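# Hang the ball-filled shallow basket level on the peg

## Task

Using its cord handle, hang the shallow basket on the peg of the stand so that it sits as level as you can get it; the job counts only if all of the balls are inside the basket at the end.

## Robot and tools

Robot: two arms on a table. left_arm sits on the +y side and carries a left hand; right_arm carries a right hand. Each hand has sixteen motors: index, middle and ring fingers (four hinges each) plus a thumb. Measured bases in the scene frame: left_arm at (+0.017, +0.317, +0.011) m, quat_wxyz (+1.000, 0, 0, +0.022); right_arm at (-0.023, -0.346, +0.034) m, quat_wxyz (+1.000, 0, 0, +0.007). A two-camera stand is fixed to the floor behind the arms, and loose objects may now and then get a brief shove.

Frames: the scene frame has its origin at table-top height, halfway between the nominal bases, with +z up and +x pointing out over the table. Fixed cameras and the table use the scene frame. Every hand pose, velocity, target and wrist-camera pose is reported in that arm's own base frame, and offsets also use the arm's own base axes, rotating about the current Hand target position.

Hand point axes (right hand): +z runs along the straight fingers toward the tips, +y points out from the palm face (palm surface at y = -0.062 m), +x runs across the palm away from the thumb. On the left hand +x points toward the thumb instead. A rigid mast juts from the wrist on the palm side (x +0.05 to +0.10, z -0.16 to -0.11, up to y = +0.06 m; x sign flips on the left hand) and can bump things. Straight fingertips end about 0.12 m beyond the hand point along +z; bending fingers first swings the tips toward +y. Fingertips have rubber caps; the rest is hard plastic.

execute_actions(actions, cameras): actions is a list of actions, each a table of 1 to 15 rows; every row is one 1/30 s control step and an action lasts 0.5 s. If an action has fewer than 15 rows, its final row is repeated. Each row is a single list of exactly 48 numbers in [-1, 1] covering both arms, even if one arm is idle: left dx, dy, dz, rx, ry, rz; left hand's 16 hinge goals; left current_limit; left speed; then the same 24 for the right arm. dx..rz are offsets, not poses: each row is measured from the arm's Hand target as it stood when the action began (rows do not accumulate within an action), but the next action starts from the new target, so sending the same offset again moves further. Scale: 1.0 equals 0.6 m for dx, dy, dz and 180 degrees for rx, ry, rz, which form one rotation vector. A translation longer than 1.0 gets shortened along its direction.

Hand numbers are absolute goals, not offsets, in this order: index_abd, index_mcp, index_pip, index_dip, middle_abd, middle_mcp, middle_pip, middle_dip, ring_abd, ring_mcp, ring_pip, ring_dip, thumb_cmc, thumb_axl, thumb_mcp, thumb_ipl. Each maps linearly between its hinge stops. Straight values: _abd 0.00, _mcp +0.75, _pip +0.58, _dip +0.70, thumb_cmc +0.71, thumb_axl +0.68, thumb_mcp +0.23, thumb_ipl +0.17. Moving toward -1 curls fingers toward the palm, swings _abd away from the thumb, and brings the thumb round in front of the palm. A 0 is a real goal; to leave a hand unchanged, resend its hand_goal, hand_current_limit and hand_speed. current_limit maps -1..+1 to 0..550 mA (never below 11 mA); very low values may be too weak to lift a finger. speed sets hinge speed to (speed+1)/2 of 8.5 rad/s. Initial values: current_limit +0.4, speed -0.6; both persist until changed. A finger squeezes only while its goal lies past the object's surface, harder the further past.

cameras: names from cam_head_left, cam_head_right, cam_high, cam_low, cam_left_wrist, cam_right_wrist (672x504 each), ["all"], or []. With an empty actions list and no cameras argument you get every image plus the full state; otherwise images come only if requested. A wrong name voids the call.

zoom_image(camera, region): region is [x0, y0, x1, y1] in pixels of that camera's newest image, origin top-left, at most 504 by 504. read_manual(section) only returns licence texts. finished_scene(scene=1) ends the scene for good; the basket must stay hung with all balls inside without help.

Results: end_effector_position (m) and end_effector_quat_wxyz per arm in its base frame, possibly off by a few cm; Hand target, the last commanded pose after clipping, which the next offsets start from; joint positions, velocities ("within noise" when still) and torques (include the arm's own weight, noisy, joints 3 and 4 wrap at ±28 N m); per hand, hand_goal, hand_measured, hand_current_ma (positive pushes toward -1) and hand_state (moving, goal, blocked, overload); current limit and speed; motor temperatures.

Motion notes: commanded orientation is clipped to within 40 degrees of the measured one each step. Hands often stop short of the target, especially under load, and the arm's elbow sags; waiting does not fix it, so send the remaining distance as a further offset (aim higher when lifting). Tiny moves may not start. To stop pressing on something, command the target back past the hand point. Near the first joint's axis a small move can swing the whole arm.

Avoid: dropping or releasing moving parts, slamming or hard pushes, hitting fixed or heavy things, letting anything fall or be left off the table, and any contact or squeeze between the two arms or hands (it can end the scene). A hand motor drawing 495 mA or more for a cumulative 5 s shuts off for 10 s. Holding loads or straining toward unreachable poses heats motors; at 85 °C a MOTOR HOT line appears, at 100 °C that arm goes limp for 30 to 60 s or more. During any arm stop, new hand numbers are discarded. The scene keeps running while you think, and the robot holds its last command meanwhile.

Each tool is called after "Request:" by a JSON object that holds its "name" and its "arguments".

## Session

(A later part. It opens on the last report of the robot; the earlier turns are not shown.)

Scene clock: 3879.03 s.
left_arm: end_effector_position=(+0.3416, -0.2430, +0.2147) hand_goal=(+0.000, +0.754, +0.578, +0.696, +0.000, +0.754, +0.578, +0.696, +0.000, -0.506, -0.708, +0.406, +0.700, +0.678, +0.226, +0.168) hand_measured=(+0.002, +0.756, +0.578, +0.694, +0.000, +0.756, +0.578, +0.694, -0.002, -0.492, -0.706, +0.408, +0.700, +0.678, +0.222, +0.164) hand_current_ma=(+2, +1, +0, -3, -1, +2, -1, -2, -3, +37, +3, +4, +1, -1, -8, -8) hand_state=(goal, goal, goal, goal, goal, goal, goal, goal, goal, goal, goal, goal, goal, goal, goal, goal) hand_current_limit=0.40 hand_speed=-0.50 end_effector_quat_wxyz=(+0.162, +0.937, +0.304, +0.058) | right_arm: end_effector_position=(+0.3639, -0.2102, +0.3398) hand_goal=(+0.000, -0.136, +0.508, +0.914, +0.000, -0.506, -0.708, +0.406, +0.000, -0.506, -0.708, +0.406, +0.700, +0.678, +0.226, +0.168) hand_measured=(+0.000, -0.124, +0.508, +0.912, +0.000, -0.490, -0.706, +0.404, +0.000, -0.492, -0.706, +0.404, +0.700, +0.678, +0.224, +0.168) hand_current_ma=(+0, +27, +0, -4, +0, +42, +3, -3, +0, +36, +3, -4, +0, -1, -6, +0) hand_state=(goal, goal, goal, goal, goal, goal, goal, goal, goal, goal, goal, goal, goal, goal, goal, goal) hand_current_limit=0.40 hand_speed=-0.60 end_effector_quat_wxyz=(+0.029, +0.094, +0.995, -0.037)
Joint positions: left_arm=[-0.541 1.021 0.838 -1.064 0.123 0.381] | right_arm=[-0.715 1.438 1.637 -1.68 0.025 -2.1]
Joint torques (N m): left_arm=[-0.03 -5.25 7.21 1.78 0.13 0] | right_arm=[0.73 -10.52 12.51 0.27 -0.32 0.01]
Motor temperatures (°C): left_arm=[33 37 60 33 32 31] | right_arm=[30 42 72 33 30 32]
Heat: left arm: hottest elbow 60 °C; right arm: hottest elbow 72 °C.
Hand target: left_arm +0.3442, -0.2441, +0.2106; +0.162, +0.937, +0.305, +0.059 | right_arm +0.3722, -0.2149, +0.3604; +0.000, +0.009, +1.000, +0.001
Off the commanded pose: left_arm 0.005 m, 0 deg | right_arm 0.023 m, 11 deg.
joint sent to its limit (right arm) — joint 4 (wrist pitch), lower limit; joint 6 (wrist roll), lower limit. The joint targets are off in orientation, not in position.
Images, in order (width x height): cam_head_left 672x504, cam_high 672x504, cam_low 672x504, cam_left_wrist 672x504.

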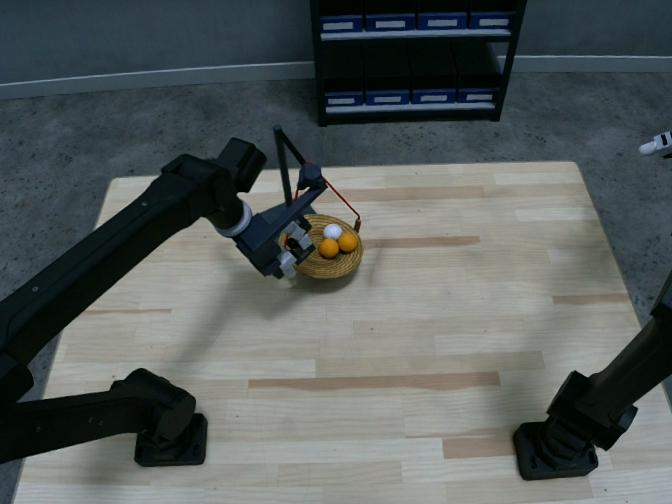

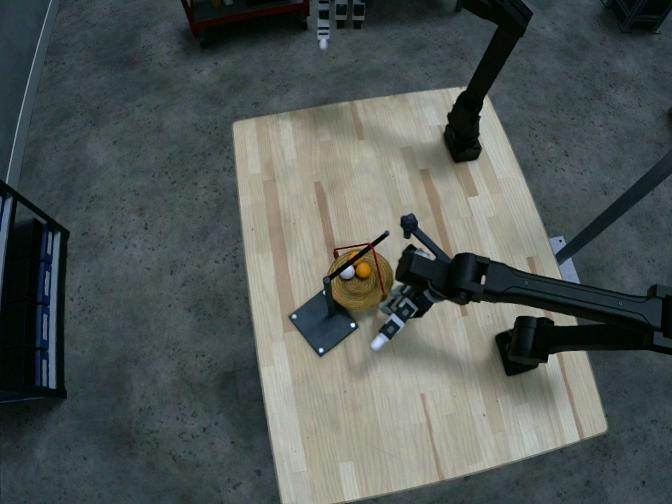

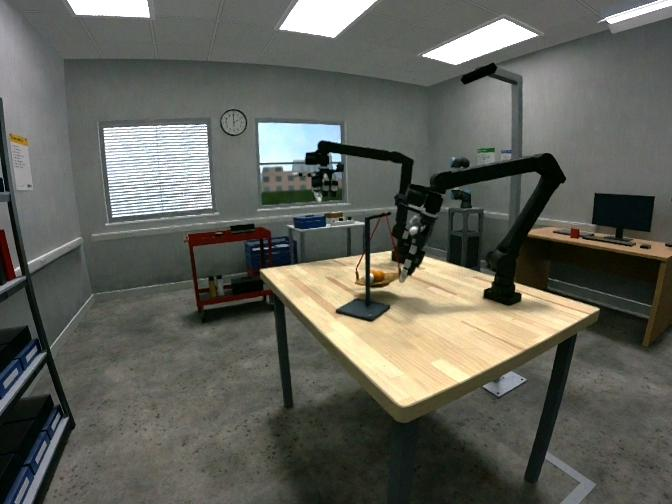

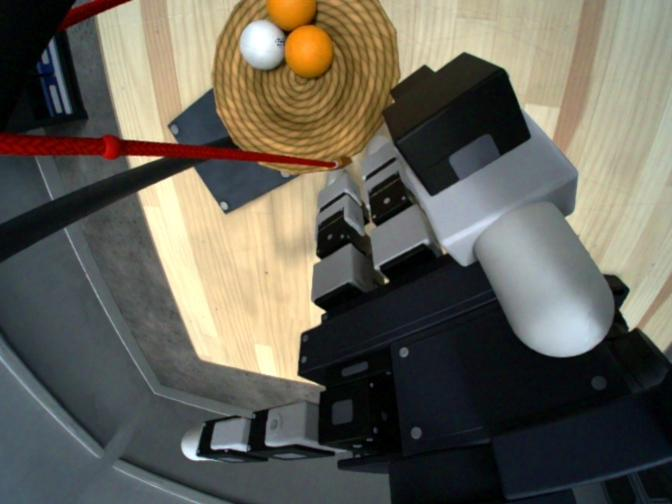

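Request:
{"name": "execute_actions", "arguments": {"actions": [[[0,0,0.01,0,0,0,0,0.753,0.577,0.696,0,0.753,0.577,0.696,0,-0.507,-0.708,0.406,0.7,0.677,0.226,0.168,0.4,-0.5,0,0,0,0,0,0,0,-0.137,0.508,0.913,0,-0.507,-0.708,0.406,0,-0.507,-0.708,0.406,0.7,0.678,0.226,0.168,0.4,-0.6]],[[0,0,0.01,0,0,0,0,0.753,0.577,0.696,0,0.753,0.577,0.696,0,-0.507,-0.708,0.406,0.7,0.677,0.226,0.168,0.4,-0.5,0,0,0,0,0,0,0,-0.137,0.508,0.913,0,-0.507,-0.708,0.406,0,-0.507,-0.708,0.406,0.7,0.678,0.226,0.168,0.4,-0.6]],[[0,0,0.01,0,0,0,0,0.753,0.577,0.696,0,0.753,0.577,0.696,0,-0.507,-0.708,0.406,0.7,0.677,0.226,0.168,0.4,-0.5,0,0,0,0,0,0,0,-0.137,0.508,0.913,0,-0.507,-0.708,0.406,0,-0.507,-0.708,0.406,0.7,0.678,0.226,0.168,0.4,-0.6]],[[0,0,0.01,0,0,0,0,0.753,0.577,0.696,0,0.753,0.577,0.696,0,-0.507,-0.708,0.406,0.7,0.677,0.226,0.168,0.4,-0.5,0,0,0,0,0,0,0,-0.137,0.508,0.913,0,-0.507,-0.708,0.406,0,-0.507,-0.708,0.406,0.7,0.678,0.226,0.168,0.4,-0.6]],[[0,0,0.01,0,0,0,0,0.753,0.577,0.696,0,0.753,0.577,0.696,0,-0.507,-0.708,0.406,0.7,0.677,0.226,0.168,0.4,-0.5,0,0,0,0,0,0,0,-0.137,0.508,0.913,0,-0.507,-0.708,0.406,0,-0.507,-0.708,0.406,0.7,0.678,0.226,0.168,0.4,-0.6]],[[0,0,0.01,0,0,0,0,0.753,0.577,0.696,0,0.753,0.577,0.696,0,-0.507,-0.708,0.406,0.7,0.677,0.226,0.168,0.4,-0.5,0,0,0,0,0,0,0,-0.137,0.508,0.913,0,-0.507,-0.708,0.406,0,-0.507,-0.708,0.406,0.7,0.678,0.226,0.168,0.4,-0.6]]], "cameras": ["cam_head_left","cam_low","cam_left_wrist"]}}

Request:
{"name": "zoom_image", "arguments": {"camera": "cam_low", "region": [355, 210, 435, 300]}}

Request:
{"name": "zoom_image", "arguments": {"camera": "cam_left_wrist", "region": [230, 0, 450, 240]}}

Scene clock: 3903.83 s.
left_arm: end_effector_position=(+0.3314, -0.2368, +0.2106) hand_goal=(+0.000, +0.754, +0.578, +0.696, +0.000, +0.754, +0.578, +0.696, +0.000, -0.506, -0.708, +0.406, +0.700, +0.678, +0.226, +0.168) hand_measured=(+0.002, +0.756, +0.578, +0.694, +0.000, +0.756, +0.578, +0.694, -0.002, -0.492, -0.706, +0.408, +0.700, +0.678, +0.222, +0.164) hand_current_ma=(+2, +1, +0, -3, -1, +3, -1, -2, -3, +37, +3, +4, +1, -1, -8, -8) hand_state=(goal, goal, goal, goal, goal, goal, goal, goal, goal, goal, goal, goal, goal, goal, goal, goal) hand_current_limit=0.40 hand_speed=-0.50 end_effector_quat_wxyz=(+0.139, +0.941, +0.308, +0.038) | right_arm: end_effector_position=(+0.3639, -0.2102, +0.3398) hand_goal=(+0.000, -0.136, +0.508, +0.914, +0.000, -0.506, -0.708, +0.406, +0.000, -0.506, -0.708, +0.406, +0.700, +0.678, +0.226, +0.168) hand_measured=(+0.000, -0.124, +0.508, +0.912, +0.000, -0.490, -0.706, +0.404, +0.000, -0.492, -0.706, +0.404, +0.700, +0.678, +0.224, +0.168) hand_current_ma=(+0, +27, +0, -4, +0, +42, +3, -3, +0, +36, +3, -4, +0, -1, -6, +0) hand_state=(goal, goal, goal, goal, goal, goal, goal, goal, goal, goal, goal, goal, goal, goal, goal, goal) hand_current_limit=0.40 hand_speed=-0.60 end_effector_quat_wxyz=(+0.029, +0.094, +0.995, -0.037)
Joint positions: left_arm=[-0.541 1.021 0.852 -1.14 0.123 0.381] | right_arm=[-0.715 1.438 1.637 -1.68 0.025 -2.1]
Joint torques (N m): left_arm=[-0.44 -6.89 12.23 0.46 0.15 -0.01] | right_arm=[0.67 -10.58 12.44 0.24 -0.31 0.01]
Motor temperatures (°C): left_arm=[33 37 59 33 32 31] | right_arm=[30 42 72 33 30 32]
Heat: left arm: hottest elbow 59 °C; right arm: hottest elbow 72 °C.
Hand target: left_arm +0.3442, -0.2441, +0.2466; +0.162, +0.937, +0.305, +0.059 | right_arm +0.3722, -0.2149, +0.3604; +0.000, +0.009, +1.000, +0.001
Off the commanded pose: left_arm 0.039 m, 4 deg | right_arm 0.023 m, 11 deg.
joint sent to its limit (right arm) — joint 4 (wrist pitch), lower limit; joint 6 (wrist roll), lower limit. The joint targets are off in orientation, not in position.
Images, in order (width x height): cam_head_left 672x504, cam_low 672x504, cam_left_wrist 672x504.

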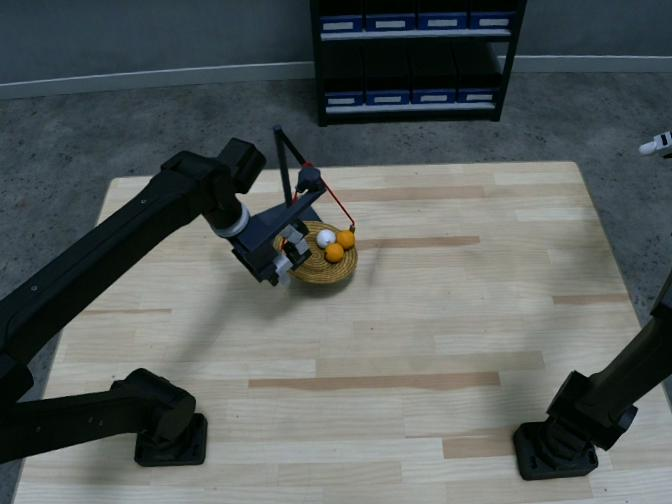

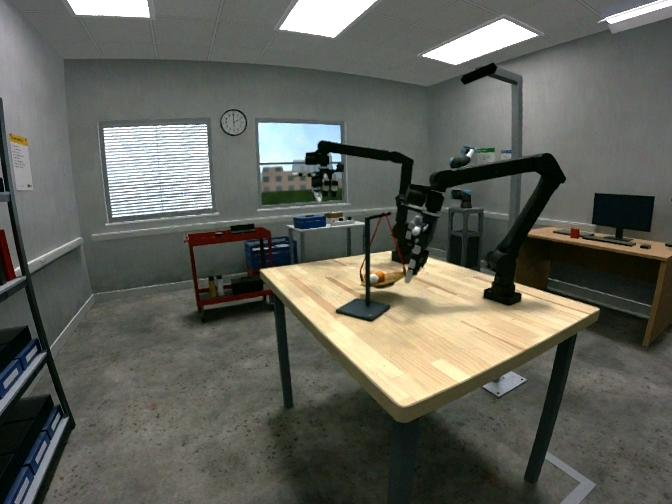

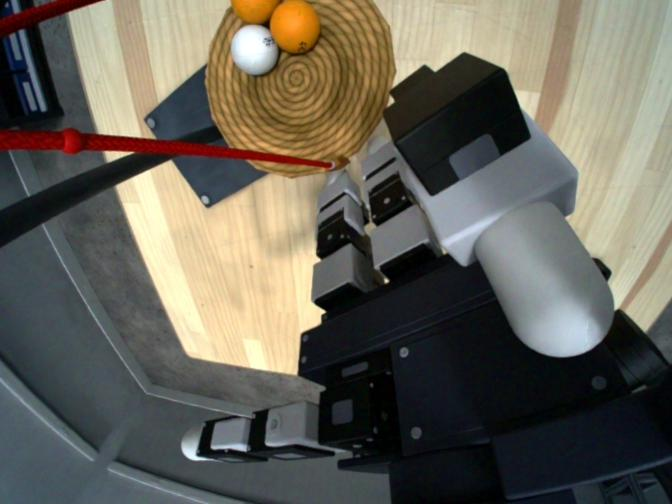

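Scaled by 5.600 from the camera's 672x504 image, which has a finer 960x720 frame.

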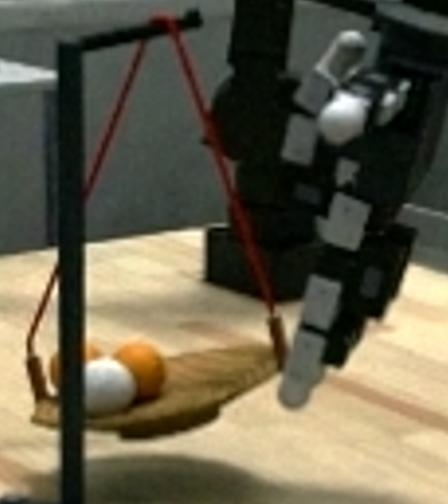

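Scaled by 2.100 from the camera's 672x504 image, which has a finer 960x720 frame.

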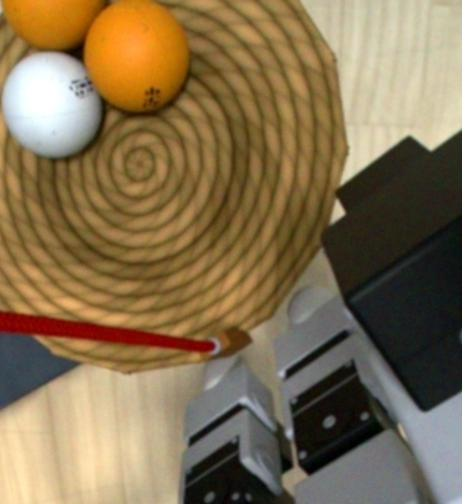

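Request:
{"name": "execute_actions", "arguments": {"actions": [[[-0.012,0.016,0.01,0,0,0,0,0.753,0.577,0.696,0,0.753,0.577,0.696,0,-0.507,-0.708,0.406,0.7,0.677,0.226,0.168,0.4,-0.5,0,0,0,0,0,0,0,-0.137,0.508,0.913,0,-0.507,-0.708,0.406,0,-0.507,-0.708,0.406,0.7,0.678,0.226,0.168,0.4,-0.6]],[[-0.012,0.016,0.015,0,0,0,0,0.753,0.577,0.696,0,0.753,0.577,0.696,0,-0.507,-0.708,0.406,0.7,0.677,0.226,0.168,0.4,-0.5,0,0,0,0,0,0,0,-0.137,0.508,0.913,0,-0.507,-0.708,0.406,0,-0.507,-0.708,0.406,0.7,0.678,0.226,0.168,0.4,-0.6]],[[0,0,0.02,0,0,0,0,0.753,0.577,0.696,0,0.753,0.577,0.696,0,-0.507,-0.708,0.406,0.7,0.677,0.226,0.168,0.4,-0.5,0,0,0,0,0,0,0,-0.137,0.508,0.913,0,-0.507,-0.708,0.406,0,-0.507,-0.708,0.406,0.7,0.678,0.226,0.168,0.4,-0.6]]], "cameras": ["cam_head_left","cam_low","cam_left_wrist"]}}

Request:
{"name": "zoom_image", "arguments": {"camera": "cam_low", "region": [355, 210, 435, 300]}}

Request:
{"name": "zoom_image", "arguments": {"camera": "cam_left_wrist", "region": [230, 0, 450, 240]}}

Request:
{"name": "zoom_image", "arguments": {"camera": "cam_head_left", "region": [240, 130, 380, 290]}}

Scene clock: 3918.83 s.
left_arm: end_effector_position=(+0.3179, -0.2211, +0.2377) hand_goal=(+0.000, +0.754, +0.578, +0.696, +0.000, +0.754, +0.578, +0.696, +0.000, -0.506, -0.708, +0.406, +0.700, +0.678, +0.226, +0.168) hand_measured=(+0.002, +0.756, +0.578, +0.694, +0.000, +0.756, +0.578, +0.694, -0.002, -0.492, -0.706, +0.408, +0.700, +0.678, +0.222, +0.164) hand_current_ma=(+2, +1, +0, -3, -1, +3, -1, -2, -3, +37, +3, +4, +1, -1, -8, -8) hand_state=(goal, goal, goal, goal, goal, goal, goal, goal, goal, goal, goal, goal, goal, goal, goal, goal) hand_current_limit=0.40 hand_speed=-0.50 end_effector_quat_wxyz=(+0.139, +0.940, +0.309, +0.038) | right_arm: end_effector_position=(+0.3639, -0.2102, +0.3398) hand_goal=(+0.000, -0.136, +0.508, +0.914, +0.000, -0.506, -0.708, +0.406, +0.000, -0.506, -0.708, +0.406, +0.700, +0.678, +0.226, +0.168) hand_measured=(+0.000, -0.124, +0.508, +0.912, +0.000, -0.490, -0.706, +0.404, +0.000, -0.492, -0.706, +0.404, +0.700, +0.678, +0.224, +0.168) hand_current_ma=(+0, +27, +0, -4, +0, +42, +3, -3, +0, +36, +3, -4, +0, -1, -6, +0) hand_state=(goal, goal, goal, goal, goal, goal, goal, goal, goal, goal, goal, goal, goal, goal, goal, goal) hand_current_limit=0.40 hand_speed=-0.60 end_effector_quat_wxyz=(+0.029, +0.094, +0.995, -0.037)
Joint positions: left_arm=[-0.516 0.953 0.883 -1.242 0.13 0.403] | right_arm=[-0.715 1.438 1.637 -1.68 0.025 -2.1]
Joint torques (N m): left_arm=[0.32 -6.24 12.36 0.43 0.25 0.12] | right_arm=[0.67 -10.7 12.49 0.27 -0.31 0.01]
Motor temperatures (°C): left_arm=[33 37 63 33 32 31] | right_arm=[30 42 72 33 30 32]
Heat: left arm: hottest elbow 63 °C; right arm: hottest elbow 72 °C.
Hand target: left_arm +0.3297, -0.2250, +0.2736; +0.162, +0.937, +0.305, +0.059 | right_arm +0.3722, -0.2149, +0.3604; +0.000, +0.009, +1.000, +0.001
Off the commanded pose: left_arm 0.038 m, 4 deg | right_arm 0.023 m, 11 deg.
joint sent to its limit (right arm) — joint 4 (wrist pitch), lower limit; joint 6 (wrist roll), lower limit. The joint targets are off in orientation, not in position.
Images, in order (width x height): cam_head_left 672x504, cam_low 672x504, cam_left_wrist 672x504.

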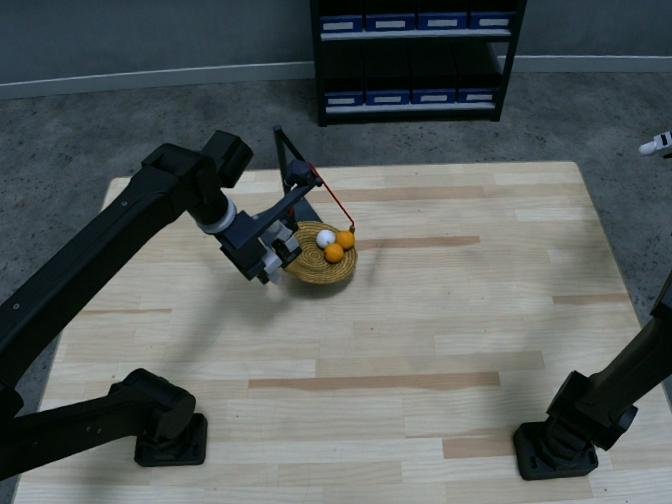

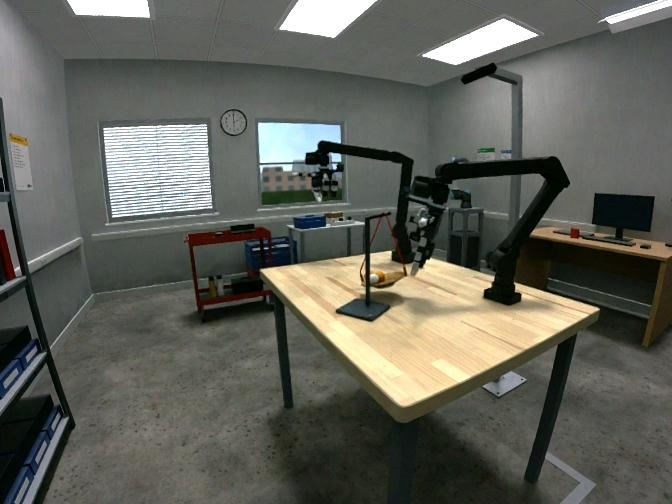

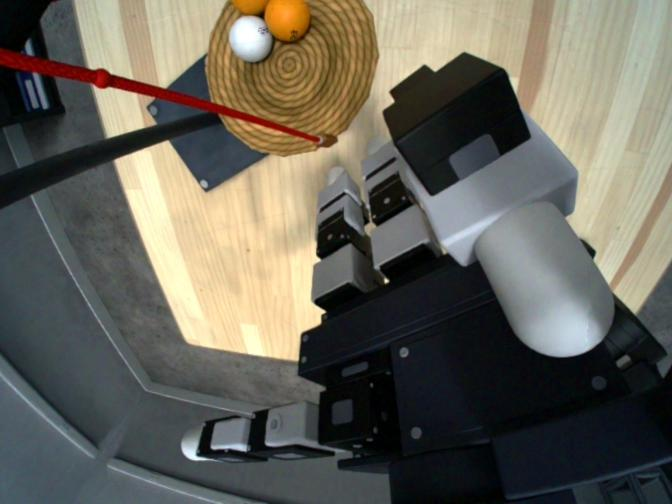

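Scaled by 5.600 from the camera's 672x504 image, which has a finer 960x720 frame.

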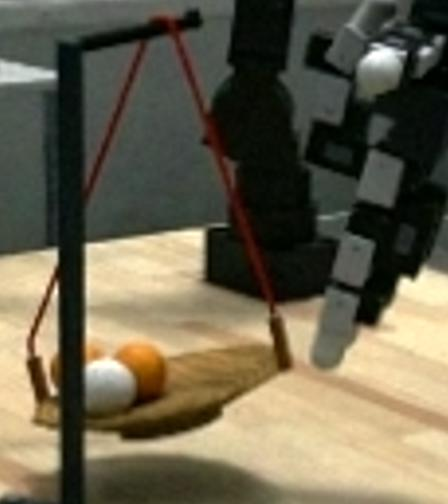

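Scaled by 2.100 from the camera's 672x504 image, which has a finer 960x720 frame.

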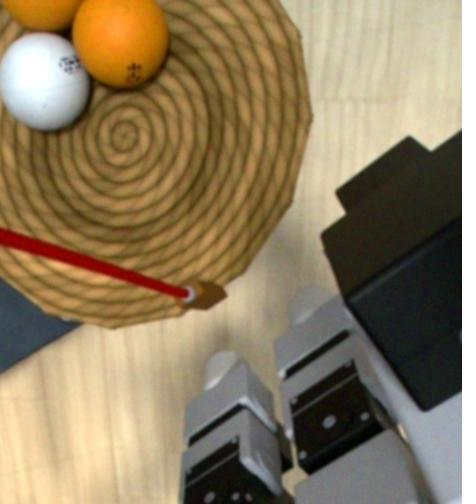

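Scaled by 3.150 from the camera's 672x504 image, which has a finer 960x720 frame.

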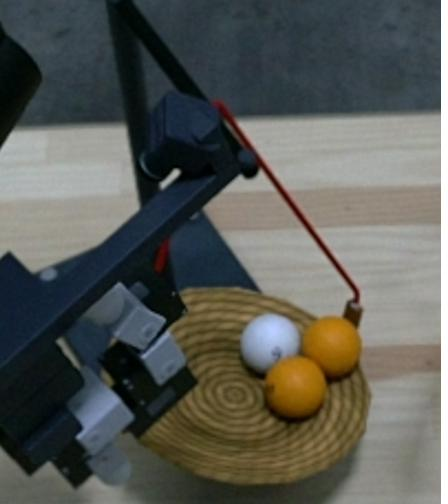

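Request:
{"name": "execute_actions", "arguments": {"actions": [[[0,0,0.02,0,0,0,0,0.753,0.577,0.696,0,0.753,0.577,0.696,0,-0.507,-0.708,0.406,0.7,0.677,0.226,0.168,0.4,-0.5,0,0,0,0,0,0,0,-0.137,0.508,0.913,0,-0.507,-0.708,0.406,0,-0.507,-0.708,0.406,0.7,0.678,0.226,0.168,0.4,-0.6]]], "cameras": ["cam_left_wrist","cam_head_left","cam_high","cam_low"]}}

Scene clock: 3940.77 s.
left_arm: end_effector_position=(+0.3185, -0.2215, +0.2499) hand_goal=(+0.000, +0.754, +0.578, +0.696, +0.000, +0.754, +0.578, +0.696, +0.000, -0.506, -0.708, +0.406, +0.700, +0.678, +0.226, +0.168) hand_measured=(+0.002, +0.756, +0.578, +0.694, +0.000, +0.756, +0.578, +0.694, -0.002, -0.492, -0.706, +0.408, +0.700, +0.678, +0.222, +0.164) hand_current_ma=(+2, +1, +0, -3, -1, +3, -1, -2, -3, +37, +3, +4, +1, -1, -8, -8) hand_state=(goal, goal, goal, goal, goal, goal, goal, goal, goal, goal, goal, goal, goal, goal, goal, goal) hand_current_limit=0.40 hand_speed=-0.50 end_effector_quat_wxyz=(+0.139, +0.940, +0.309, +0.038) | right_arm: end_effector_position=(+0.3639, -0.2102, +0.3398) hand_goal=(+0.000, -0.136, +0.508, +0.914, +0.000, -0.506, -0.708, +0.406, +0.000, -0.506, -0.708, +0.406, +0.700, +0.678, +0.226, +0.168) hand_measured=(+0.000, -0.124, +0.508, +0.912, +0.000, -0.490, -0.706, +0.404, +0.000, -0.492, -0.706, +0.404, +0.700, +0.678, +0.224, +0.168) hand_current_ma=(+0, +27, +0, -4, +0, +42, +3, -3, +0, +36, +3, -4, +0, -1, -6, +0) hand_state=(goal, goal, goal, goal, goal, goal, goal, goal, goal, goal, goal, goal, goal, goal, goal, goal) hand_current_limit=0.40 hand_speed=-0.60 end_effector_quat_wxyz=(+0.029, +0.094, +0.995, -0.037)
Joint positions: left_arm=[-0.516 0.953 0.915 -1.273 0.13 0.403] | right_arm=[-0.715 1.438 1.637 -1.68 0.025 -2.1]
Joint torques (N m): left_arm=[0.26 -5.95 12.44 0.49 0.23 0.12] | right_arm=[0.85 -10.52 12.45 0.27 -0.32 0]
Motor temperatures (°C): left_arm=[33 37 67 33 32 31] | right_arm=[30 42 72 33 30 32]
Heat: left arm: hottest elbow 67 °C; right arm: hottest elbow 72 °C.
Hand target: left_arm +0.3297, -0.2250, +0.2857; +0.162, +0.937, +0.305, +0.059 | right_arm +0.3722, -0.2149, +0.3604; +0.000, +0.009, +1.000, +0.001
Off the commanded pose: left_arm 0.038 m, 4 deg | right_arm 0.023 m, 11 deg.
joint sent to its limit (right arm) — joint 4 (wrist pitch), lower limit; joint 6 (wrist roll), lower limit. The joint targets are off in orientation, not in position.
Images, in order (width x height): cam_head_left 672x504, cam_high 672x504, cam_low 672x504, cam_left_wrist 672x504.

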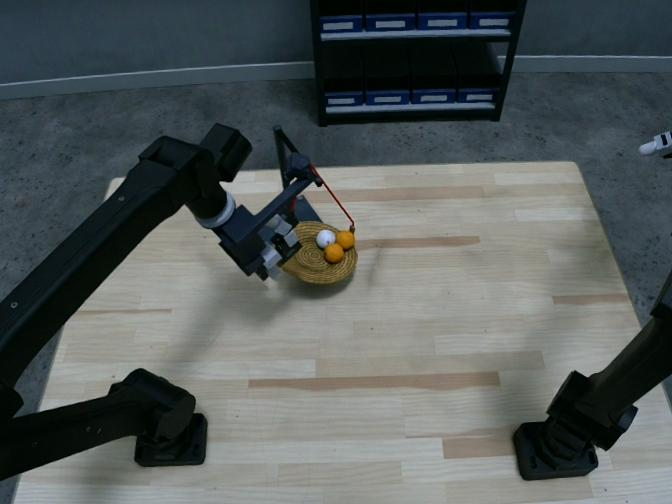

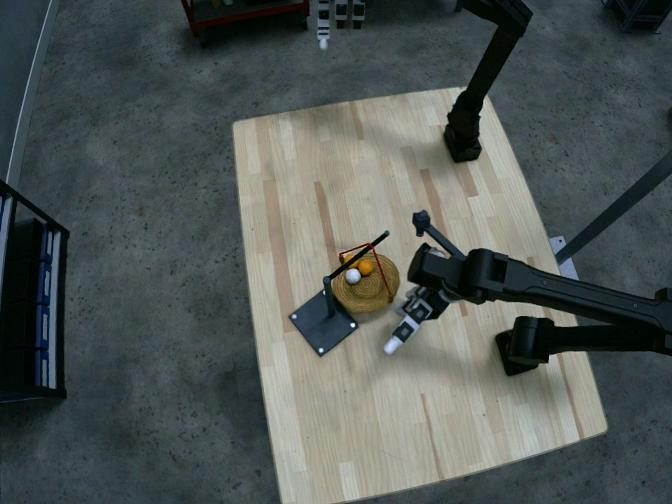

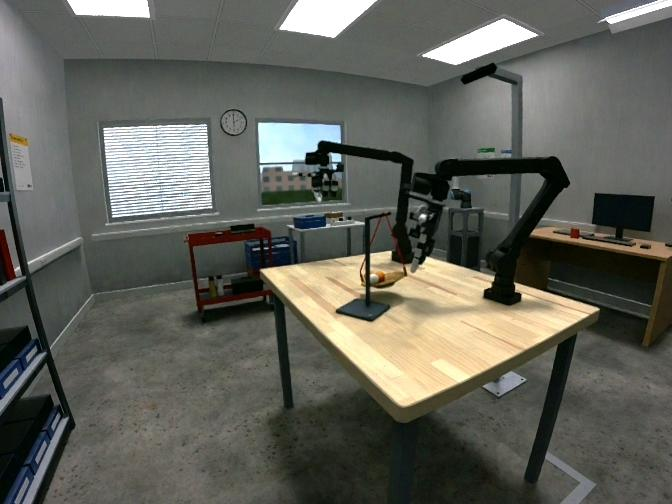

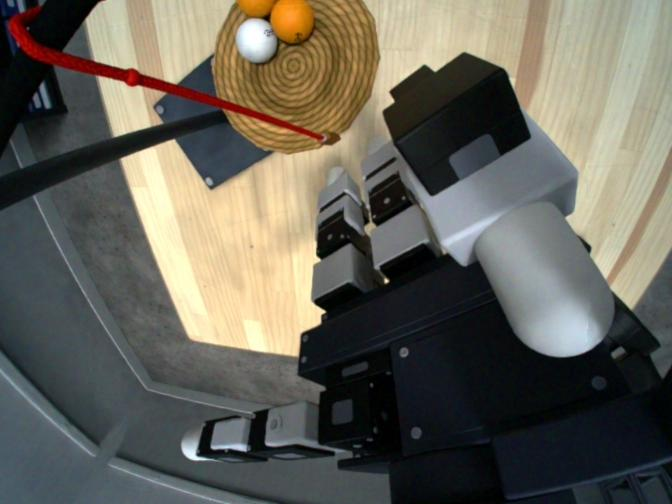

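Request:
{"name": "execute_actions", "arguments": {"actions": [[[0,0,0.012,0,0,0,0,0.753,0.577,0.696,0,0.753,0.577,0.696,0,-0.507,-0.708,0.406,0.7,0.677,0.226,0.168,0.4,-0.5,0,0,0,0,0,0,0,-0.137,0.508,0.913,0,-0.507,-0.708,0.406,0,-0.507,-0.708,0.406,0.7,0.678,0.226,0.168,0.4,-0.6]],[[0,0,0.012,0,0,0,0,0.753,0.577,0.696,0,0.753,0.577,0.696,0,-0.507,-0.708,0.406,0.7,0.677,0.226,0.168,0.4,-0.5,0,0,0,0,0,0,0,-0.137,0.508,0.913,0,-0.507,-0.708,0.406,0,-0.507,-0.708,0.406,0.7,0.678,0.226,0.168,0.4,-0.6]]]}}

Scene clock: 3948.73 s.
left_arm: end_effector_position=(+0.3192, -0.2217, +0.2646) hand_goal=(+0.000, +0.754, +0.578, +0.696, +0.000, +0.754, +0.578, +0.696, +0.000, -0.506, -0.708, +0.406, +0.700, +0.678, +0.226, +0.168) hand_measured=(+0.002, +0.756, +0.578, +0.694, +0.000, +0.756, +0.578, +0.694, -0.002, -0.492, -0.706, +0.408, +0.700, +0.678, +0.222, +0.164) hand_current_ma=(+2, +1, +0, -3, -1, +3, -1, -2, -3, +37, +3, +4, +1, -1, -8, -8) hand_state=(goal, goal, goal, goal, goal, goal, goal, goal, goal, goal, goal, goal, goal, goal, goal, goal) hand_current_limit=0.40 hand_speed=-0.50 end_effector_quat_wxyz=(+0.140, +0.940, +0.309, +0.038) | right_arm: end_effector_position=(+0.3639, -0.2102, +0.3398) hand_goal=(+0.000, -0.136, +0.508, +0.914, +0.000, -0.506, -0.708, +0.406, +0.000, -0.506, -0.708, +0.406, +0.700, +0.678, +0.226, +0.168) hand_measured=(+0.000, -0.124, +0.508, +0.912, +0.000, -0.490, -0.706, +0.404, +0.000, -0.492, -0.706, +0.404, +0.700, +0.678, +0.224, +0.168) hand_current_ma=(+0, +27, +0, -4, +0, +42, +3, -3, +0, +36, +3, -4, +0, -1, -6, +0) hand_state=(goal, goal, goal, goal, goal, goal, goal, goal, goal, goal, goal, goal, goal, goal, goal, goal) hand_current_limit=0.40 hand_speed=-0.60 end_effector_quat_wxyz=(+0.029, +0.094, +0.995, -0.037)
Joint positions: left_arm=[-0.516 0.953 0.953 -1.31 0.13 0.403] | right_arm=[-0.715 1.438 1.637 -1.68 0.025 -2.1]
Joint torques (N m): left_arm=[0.5 -5.89 12.36 0.5 0.23 0.08] | right_arm=[0.91 -10.81 12.53 0.29 -0.32 0]
Motor temperatures (°C): left_arm=[33 37 67 33 32 31] | right_arm=[30 42 72 33 30 32]
Heat: left arm: hottest elbow 67 °C; right arm: hottest elbow 72 °C.
Hand target: left_arm +0.3298, -0.2248, +0.3001; +0.162, +0.937, +0.305, +0.059 | right_arm +0.3722, -0.2149, +0.3604; +0.000, +0.009, +1.000, +0.001
Off the commanded pose: left_arm 0.037 m, 4 deg | right_arm 0.023 m, 11 deg.
joint sent to its limit (right arm) — joint 4 (wrist pitch), lower limit; joint 6 (wrist roll), lower limit. The joint targets are off in orientation, not in position.

Request:
{"name": "execute_actions", "arguments": {"actions": [[[0,0,0.01,0,0,0,0,0.753,0.577,0.696,0,0.753,0.577,0.696,0,-0.507,-0.708,0.406,0.7,0.677,0.226,0.168,0.4,-0.5,0,0,0,0,0,0,0,-0.137,0.508,0.913,0,-0.507,-0.708,0.406,0,-0.507,-0.708,0.406,0.7,0.678,0.226,0.168,0.4,-0.6]],[[0.01,-0.013,0,0,0,0,0,0.753,0.577,0.696,0,0.753,0.577,0.696,0,-0.507,-0.708,0.406,0.7,0.677,0.226,0.168,0.4,-0.5,0,0,0,0,0,0,0,-0.137,0.508,0.913,0,-0.507,-0.708,0.406,0,-0.507,-0.708,0.406,0.7,0.678,0.226,0.168,0.4,-0.6]],[[0.01,-0.013,0,0,0,0,0,0.753,0.577,0.696,0,0.753,0.577,0.696,0,-0.507,-0.708,0.406,0.7,0.677,0.226,0.168,0.4,-0.5,0,0,0,0,0,0,0,-0.137,0.508,0.913,0,-0.507,-0.708,0.406,0,-0.507,-0.708,0.406,0.7,0.678,0.226,0.168,0.4,-0.6]]], "cameras": ["cam_left_wrist"]}}

Scene clock: 3976.43 s.
left_arm: end_effector_position=(+0.3271, -0.2289, +0.2730) hand_goal=(+0.000, +0.754, +0.578, +0.696, +0.000, +0.754, +0.578, +0.696, +0.000, -0.506, -0.708, +0.406, +0.700, +0.678, +0.226, +0.168) hand_measured=(+0.002, +0.756, +0.578, +0.694, +0.000, +0.756, +0.578, +0.694, -0.002, -0.492, -0.706, +0.408, +0.700, +0.678, +0.222, +0.164) hand_current_ma=(+2, +1, +0, -3, -1, +3, -1, -2, -3, +37, +3, +4, +1, -1, -8, -8) hand_state=(goal, goal, goal, goal, goal, goal, goal, goal, goal, goal, goal, goal, goal, goal, goal, goal) hand_current_limit=0.40 hand_speed=-0.50 end_effector_quat_wxyz=(+0.138, +0.941, +0.308, +0.036) | right_arm: end_effector_position=(+0.3639, -0.2102, +0.3398) hand_goal=(+0.000, -0.136, +0.508, +0.914, +0.000, -0.506, -0.708, +0.406, +0.000, -0.506, -0.708, +0.406, +0.700, +0.678, +0.226, +0.168) hand_measured=(+0.000, -0.124, +0.508, +0.912, +0.000, -0.490, -0.706, +0.404, +0.000, -0.492, -0.706, +0.404, +0.700, +0.678, +0.224, +0.168) hand_current_ma=(+0, +27, +0, -4, +0, +42, +3, -3, +0, +36, +3, -4, +0, -1, -6, +0) hand_state=(goal, goal, goal, goal, goal, goal, goal, goal, goal, goal, goal, goal, goal, goal, goal, goal) hand_current_limit=0.40 hand_speed=-0.60 end_effector_quat_wxyz=(+0.029, +0.094, +0.995, -0.037)
Joint positions: left_arm=[-0.524 0.986 0.996 -1.325 0.129 0.397] | right_arm=[-0.715 1.438 1.637 -1.68 0.025 -2.1]
Joint torques (N m): left_arm=[-1.26 -4.84 12.48 1.33 0.06 -0.09] | right_arm=[0.67 -10.7 12.52 0.29 -0.32 0]
Motor temperatures (°C): left_arm=[33 37 71 33 32 31] | right_arm=[30 42 72 33 30 32]
Heat: left arm: hottest elbow 71 °C; right arm: hottest elbow 72 °C.
Hand target: left_arm +0.3418, -0.2405, +0.3060; +0.162, +0.937, +0.305, +0.059 | right_arm +0.3722, -0.2149, +0.3604; +0.000, +0.009, +1.000, +0.001
Off the commanded pose: left_arm 0.038 m, 4 deg | right_arm 0.023 m, 11 deg.
joint sent to its limit (right arm) — joint 4 (wrist pitch), lower limit; joint 6 (wrist roll), lower limit. The joint targets are off in orientation, not in position.
Images, in order (width x height): cam_left_wrist 672x504.

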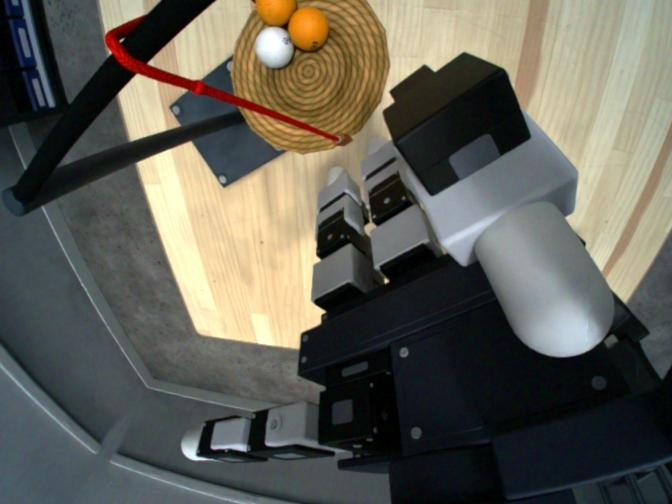

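Request:
{"name": "execute_actions", "arguments": {"actions": [[[0.012,-0.014,0,0,0,0,0,0.753,0.577,0.696,0,0.753,0.577,0.696,0,-0.507,-0.708,0.406,0.7,0.677,0.226,0.168,0.4,-0.5,0,0,0,0,0,0,0,-0.137,0.508,0.913,0,-0.507,-0.708,0.406,0,-0.507,-0.708,0.406,0.7,0.678,0.226,0.168,0.4,-0.6]],[[0.012,-0.014,0,0,0,0,0,0.753,0.577,0.696,0,0.753,0.577,0.696,0,-0.507,-0.708,0.406,0.7,0.677,0.226,0.168,0.4,-0.5,0,0,0,0,0,0,0,-0.137,0.508,0.913,0,-0.507,-0.708,0.406,0,-0.507,-0.708,0.406,0.7,0.678,0.226,0.168,0.4,-0.6]]], "cameras": ["cam_left_wrist"]}}

Scene clock: 3988.13 s.
left_arm: end_effector_position=(+0.3410, -0.2449, +0.2734) hand_goal=(+0.000, +0.754, +0.578, +0.696, +0.000, +0.754, +0.578, +0.696, +0.000, -0.506, -0.708, +0.406, +0.700, +0.678, +0.226, +0.168) hand_measured=(+0.002, +0.756, +0.578, +0.694, +0.000, +0.756, +0.578, +0.694, -0.002, -0.492, -0.706, +0.408, +0.700, +0.678, +0.222, +0.164) hand_current_ma=(+2, +1, +0, -3, -1, +3, -1, -2, -3, +37, +3, +4, +1, -1, -8, -8) hand_state=(goal, goal, goal, goal, goal, goal, goal, goal, goal, goal, goal, goal, goal, goal, goal, goal) hand_current_limit=0.40 hand_speed=-0.50 end_effector_quat_wxyz=(+0.137, +0.941, +0.308, +0.037) | right_arm: end_effector_position=(+0.3639, -0.2102, +0.3398) hand_goal=(+0.000, -0.136, +0.508, +0.914, +0.000, -0.506, -0.708, +0.406, +0.000, -0.506, -0.708, +0.406, +0.700, +0.678, +0.226, +0.168) hand_measured=(+0.000, -0.124, +0.508, +0.912, +0.000, -0.490, -0.706, +0.404, +0.000, -0.492, -0.706, +0.404, +0.700, +0.678, +0.224, +0.168) hand_current_ma=(+0, +27, +0, -4, +0, +42, +3, -3, +0, +36, +3, -4, +0, -1, -6, +0) hand_state=(goal, goal, goal, goal, goal, goal, goal, goal, goal, goal, goal, goal, goal, goal, goal, goal) hand_current_limit=0.40 hand_speed=-0.60 end_effector_quat_wxyz=(+0.029, +0.094, +0.995, -0.037)
Joint positions: left_arm=[-0.548 1.043 1.033 -1.303 0.121 0.374] | right_arm=[-0.715 1.438 1.637 -1.68 0.025 -2.1]
Joint torques (N m): left_arm=[-1.14 -5.77 12.46 1.4 0.06 -0.12] | right_arm=[0.67 -10.58 12.52 0.25 -0.32 0.01]
Motor temperatures (°C): left_arm=[33 37 74 33 32 31] | right_arm=[30 42 72 33 30 32]
Heat: left arm: hottest elbow 74 °C; right arm: hottest elbow 72 °C.
Hand target: left_arm +0.3562, -0.2573, +0.3059; +0.162, +0.937, +0.305, +0.059 | right_arm +0.3722, -0.2149, +0.3604; +0.000, +0.009, +1.000, +0.001
Off the commanded pose: left_arm 0.038 m, 4 deg | right_arm 0.023 m, 11 deg.
joint sent to its limit (right arm) — joint 4 (wrist pitch), lower limit; joint 6 (wrist roll), lower limit. The joint targets are off in orientation, not in position.
Images, in order (width x height): cam_left_wrist 672x504.

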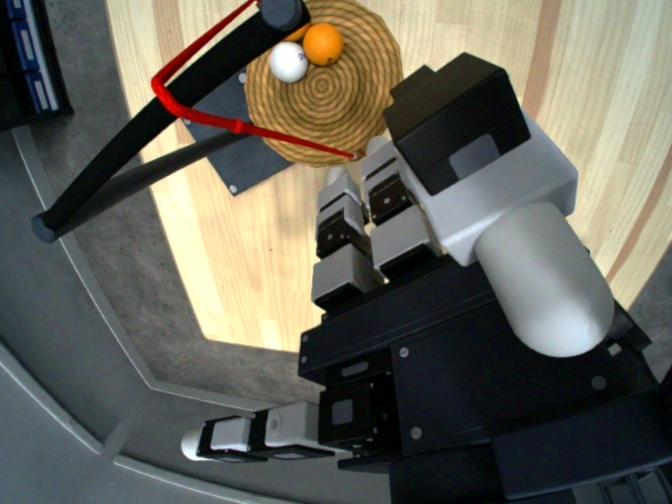

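Request:
{"name": "execute_actions", "arguments": {"actions": [[[0.014,-0.014,0,0,0,0,0,0.753,0.577,0.696,0,0.753,0.577,0.696,0,-0.507,-0.708,0.406,0.7,0.677,0.226,0.168,0.4,-0.5,0,0,0,0,0,0,0,-0.137,0.508,0.913,0,-0.507,-0.708,0.406,0,-0.507,-0.708,0.406,0.7,0.678,0.226,0.168,0.4,-0.6]]], "cameras": ["cam_left_wrist","cam_low","cam_head_left","cam_high"]}}

Request:
{"name": "zoom_image", "arguments": {"camera": "cam_left_wrist", "region": [230, 0, 450, 240]}}

Request:
{"name": "zoom_image", "arguments": {"camera": "cam_low", "region": [355, 200, 455, 300]}}

Scene clock: 4001.33 s.
left_arm: end_effector_position=(+0.3494, -0.2529, +0.2733) hand_goal=(+0.000, +0.754, +0.578, +0.696, +0.000, +0.754, +0.578, +0.696, +0.000, -0.506, -0.708, +0.406, +0.700, +0.678, +0.226, +0.168) hand_measured=(+0.002, +0.756, +0.578, +0.694, +0.000, +0.756, +0.578, +0.694, -0.002, -0.492, -0.706, +0.408, +0.700, +0.678, +0.222, +0.164) hand_current_ma=(+2, +1, +0, -3, -1, +3, -1, -2, -3, +37, +3, +4, +1, -1, -8, -8) hand_state=(goal, goal, goal, goal, goal, goal, goal, goal, goal, goal, goal, goal, goal, goal, goal, goal) hand_current_limit=0.40 hand_speed=-0.50 end_effector_quat_wxyz=(+0.137, +0.941, +0.308, +0.037) | right_arm: end_effector_position=(+0.3639, -0.2102, +0.3398) hand_goal=(+0.000, -0.136, +0.508, +0.914, +0.000, -0.506, -0.708, +0.406, +0.000, -0.506, -0.708, +0.406, +0.700, +0.678, +0.226, +0.168) hand_measured=(+0.000, -0.124, +0.508, +0.912, +0.000, -0.490, -0.706, +0.404, +0.000, -0.492, -0.706, +0.404, +0.700, +0.678, +0.224, +0.168) hand_current_ma=(+0, +27, +0, -4, +0, +42, +3, -3, +0, +36, +3, -4, +0, -1, -6, +0) hand_state=(goal, goal, goal, goal, goal, goal, goal, goal, goal, goal, goal, goal, goal, goal, goal, goal) hand_current_limit=0.40 hand_speed=-0.60 end_effector_quat_wxyz=(+0.029, +0.094, +0.995, -0.037)
Joint positions: left_arm=[-0.557 1.074 1.054 -1.292 0.118 0.366] | right_arm=[-0.715 1.438 1.637 -1.68 0.025 -2.1]
Joint torques (N m): left_arm=[-1.38 -6.48 12.46 1.4 0.05 -0.1] | right_arm=[0.85 -10.58 12.48 0.24 -0.3 0.02]
Motor temperatures (°C): left_arm=[33 37 71 33 32 31] | right_arm=[30 42 72 33 30 32]
Heat: left arm: hottest elbow 71 °C; right arm: hottest elbow 72 °C.
Hand target: left_arm +0.3646, -0.2657, +0.3059; +0.162, +0.937, +0.305, +0.058 | right_arm +0.3722, -0.2149, +0.3604; +0.000, +0.009, +1.000, +0.001
Off the commanded pose: left_arm 0.038 m, 4 deg | right_arm 0.023 m, 11 deg.
joint sent to its limit (right arm) — joint 4 (wrist pitch), lower limit; joint 6 (wrist roll), lower limit. The joint targets are off in orientation, not in position.
Images, in order (width x height): cam_head_left 672x504, cam_high 672x504, cam_low 672x504, cam_left_wrist 672x504.

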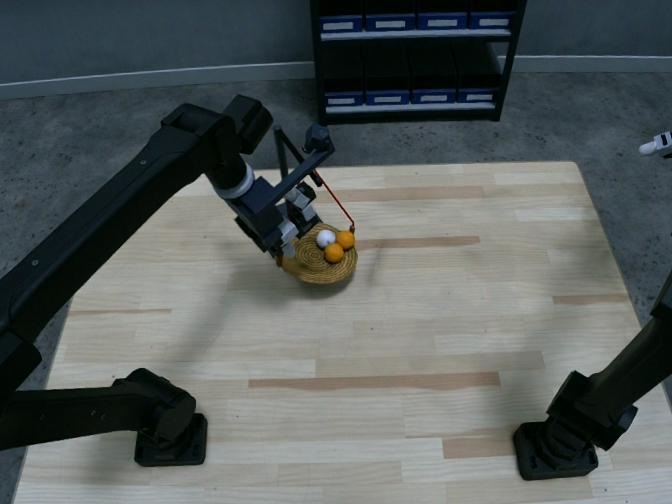

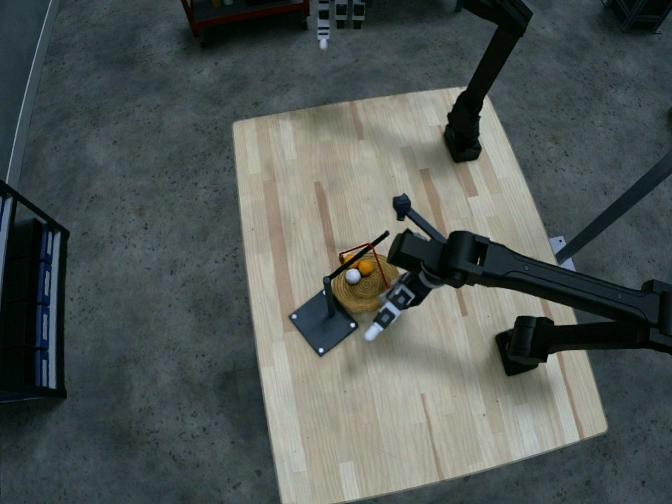

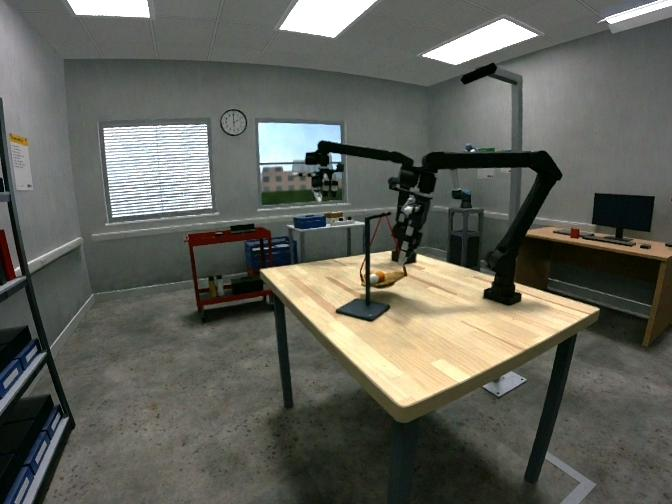

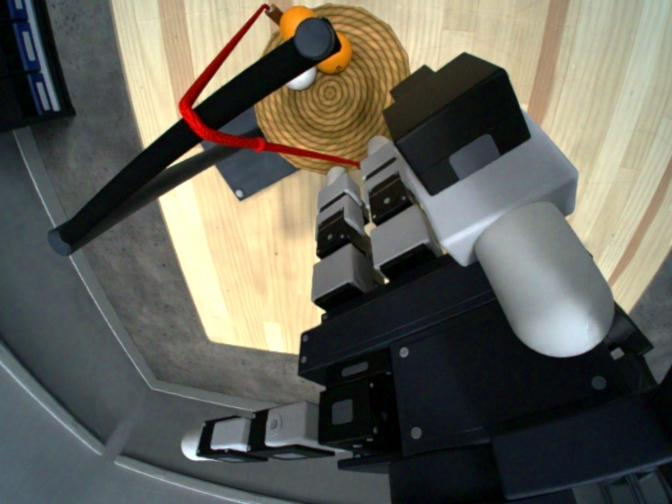

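Scaled by 2.100 from the camera's 672x504 image, which has a finer 960x720 frame.

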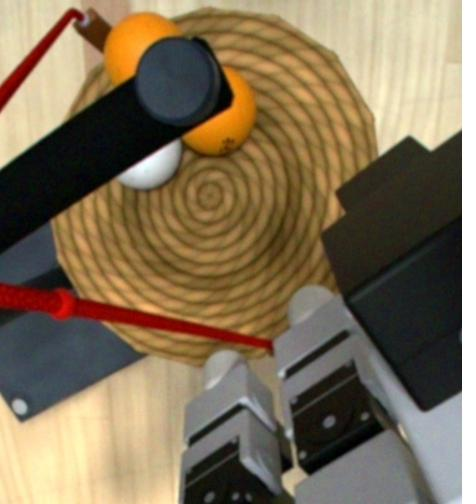

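Scaled by 5.040 from the camera's 672x504 image, which has a finer 960x720 frame.

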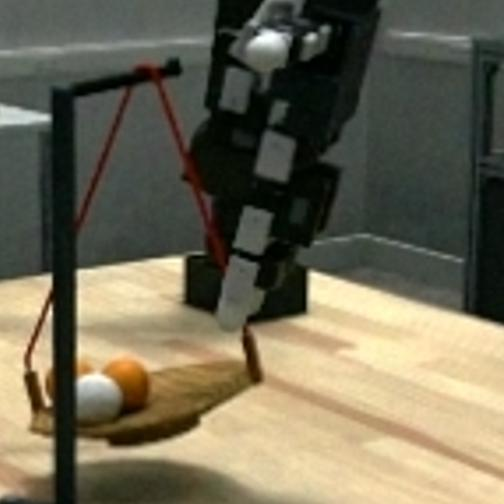

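Request:
{"name": "execute_actions", "arguments": {"actions": [[[0,0,-0.02,0,0,0,0,0.753,0.577,0.696,0,0.753,0.577,0.696,0,-0.507,-0.708,0.406,0.7,0.677,0.226,0.168,0.4,-0.5,0,0,0,0,0,0,0,-0.137,0.508,0.913,0,-0.507,-0.708,0.406,0,-0.507,-0.708,0.406,0.7,0.678,0.226,0.168,0.4,-0.6]],[[0,0,-0.02,0,0,0,0,0.753,0.577,0.696,0,0.753,0.577,0.696,0,-0.507,-0.708,0.406,0.7,0.677,0.226,0.168,0.4,-0.5,0,0,0,0,0,0,0,-0.137,0.508,0.913,0,-0.507,-0.708,0.406,0,-0.507,-0.708,0.406,0.7,0.678,0.226,0.168,0.4,-0.6]]]}}

Scene clock: 4016.53 s.
left_arm: end_effector_position=(+0.3612, -0.2600, +0.2813) hand_goal=(+0.000, +0.754, +0.578, +0.696, +0.000, +0.754, +0.578, +0.696, +0.000, -0.506, -0.708, +0.406, +0.700, +0.678, +0.226, +0.168) hand_measured=(+0.002, +0.756, +0.578, +0.694, +0.000, +0.756, +0.578, +0.694, -0.002, -0.492, -0.706, +0.408, +0.700, +0.678, +0.222, +0.164) hand_current_ma=(+2, +1, +0, -3, -1, +3, -1, -2, -3, +37, +3, +4, +1, -1, -8, -8) hand_state=(goal, goal, goal, goal, goal, goal, goal, goal, goal, goal, goal, goal, goal, goal, goal, goal) hand_current_limit=0.40 hand_speed=-0.50 end_effector_quat_wxyz=(+0.159, +0.937, +0.305, +0.056) | right_arm: end_effector_position=(+0.3639, -0.2102, +0.3398) hand_goal=(+0.000, -0.136, +0.508, +0.914, +0.000, -0.506, -0.708, +0.406, +0.000, -0.506, -0.708, +0.406, +0.700, +0.678, +0.226, +0.168) hand_measured=(+0.000, -0.124, +0.508, +0.912, +0.000, -0.490, -0.706, +0.404, +0.000, -0.492, -0.706, +0.404, +0.700, +0.678, +0.224, +0.168) hand_current_ma=(+0, +27, +0, -4, +0, +42, +3, -3, +0, +36, +3, -4, +0, -1, -6, +0) hand_state=(goal, goal, goal, goal, goal, goal, goal, goal, goal, goal, goal, goal, goal, goal, goal, goal) hand_current_limit=0.40 hand_speed=-0.60 end_effector_quat_wxyz=(+0.029, +0.094, +0.995, -0.037)
Joint positions: left_arm=[-0.557 1.078 1.054 -1.229 0.117 0.365] | right_arm=[-0.715 1.438 1.637 -1.68 0.025 -2.1]
Joint torques (N m): left_arm=[-1.38 -6.3 8.18 1.65 0.04 -0.1] | right_arm=[0.79 -10.58 12.52 0.25 -0.3 0]
Motor temperatures (°C): left_arm=[33 37 72 33 32 31] | right_arm=[30 42 72 33 30 32]
Heat: left arm: hottest elbow 72 °C; right arm: hottest elbow 72 °C.
Hand target: left_arm +0.3646, -0.2657, +0.2819; +0.162, +0.937, +0.305, +0.058 | right_arm +0.3722, -0.2149, +0.3604; +0.000, +0.009, +1.000, +0.001
Off the commanded pose: left_arm 0.007 m, 1 deg | right_arm 0.023 m, 11 deg.
joint sent to its limit (right arm) — joint 4 (wrist pitch), lower limit; joint 6 (wrist roll), lower limit. The joint targets are off in orientation, not in position.


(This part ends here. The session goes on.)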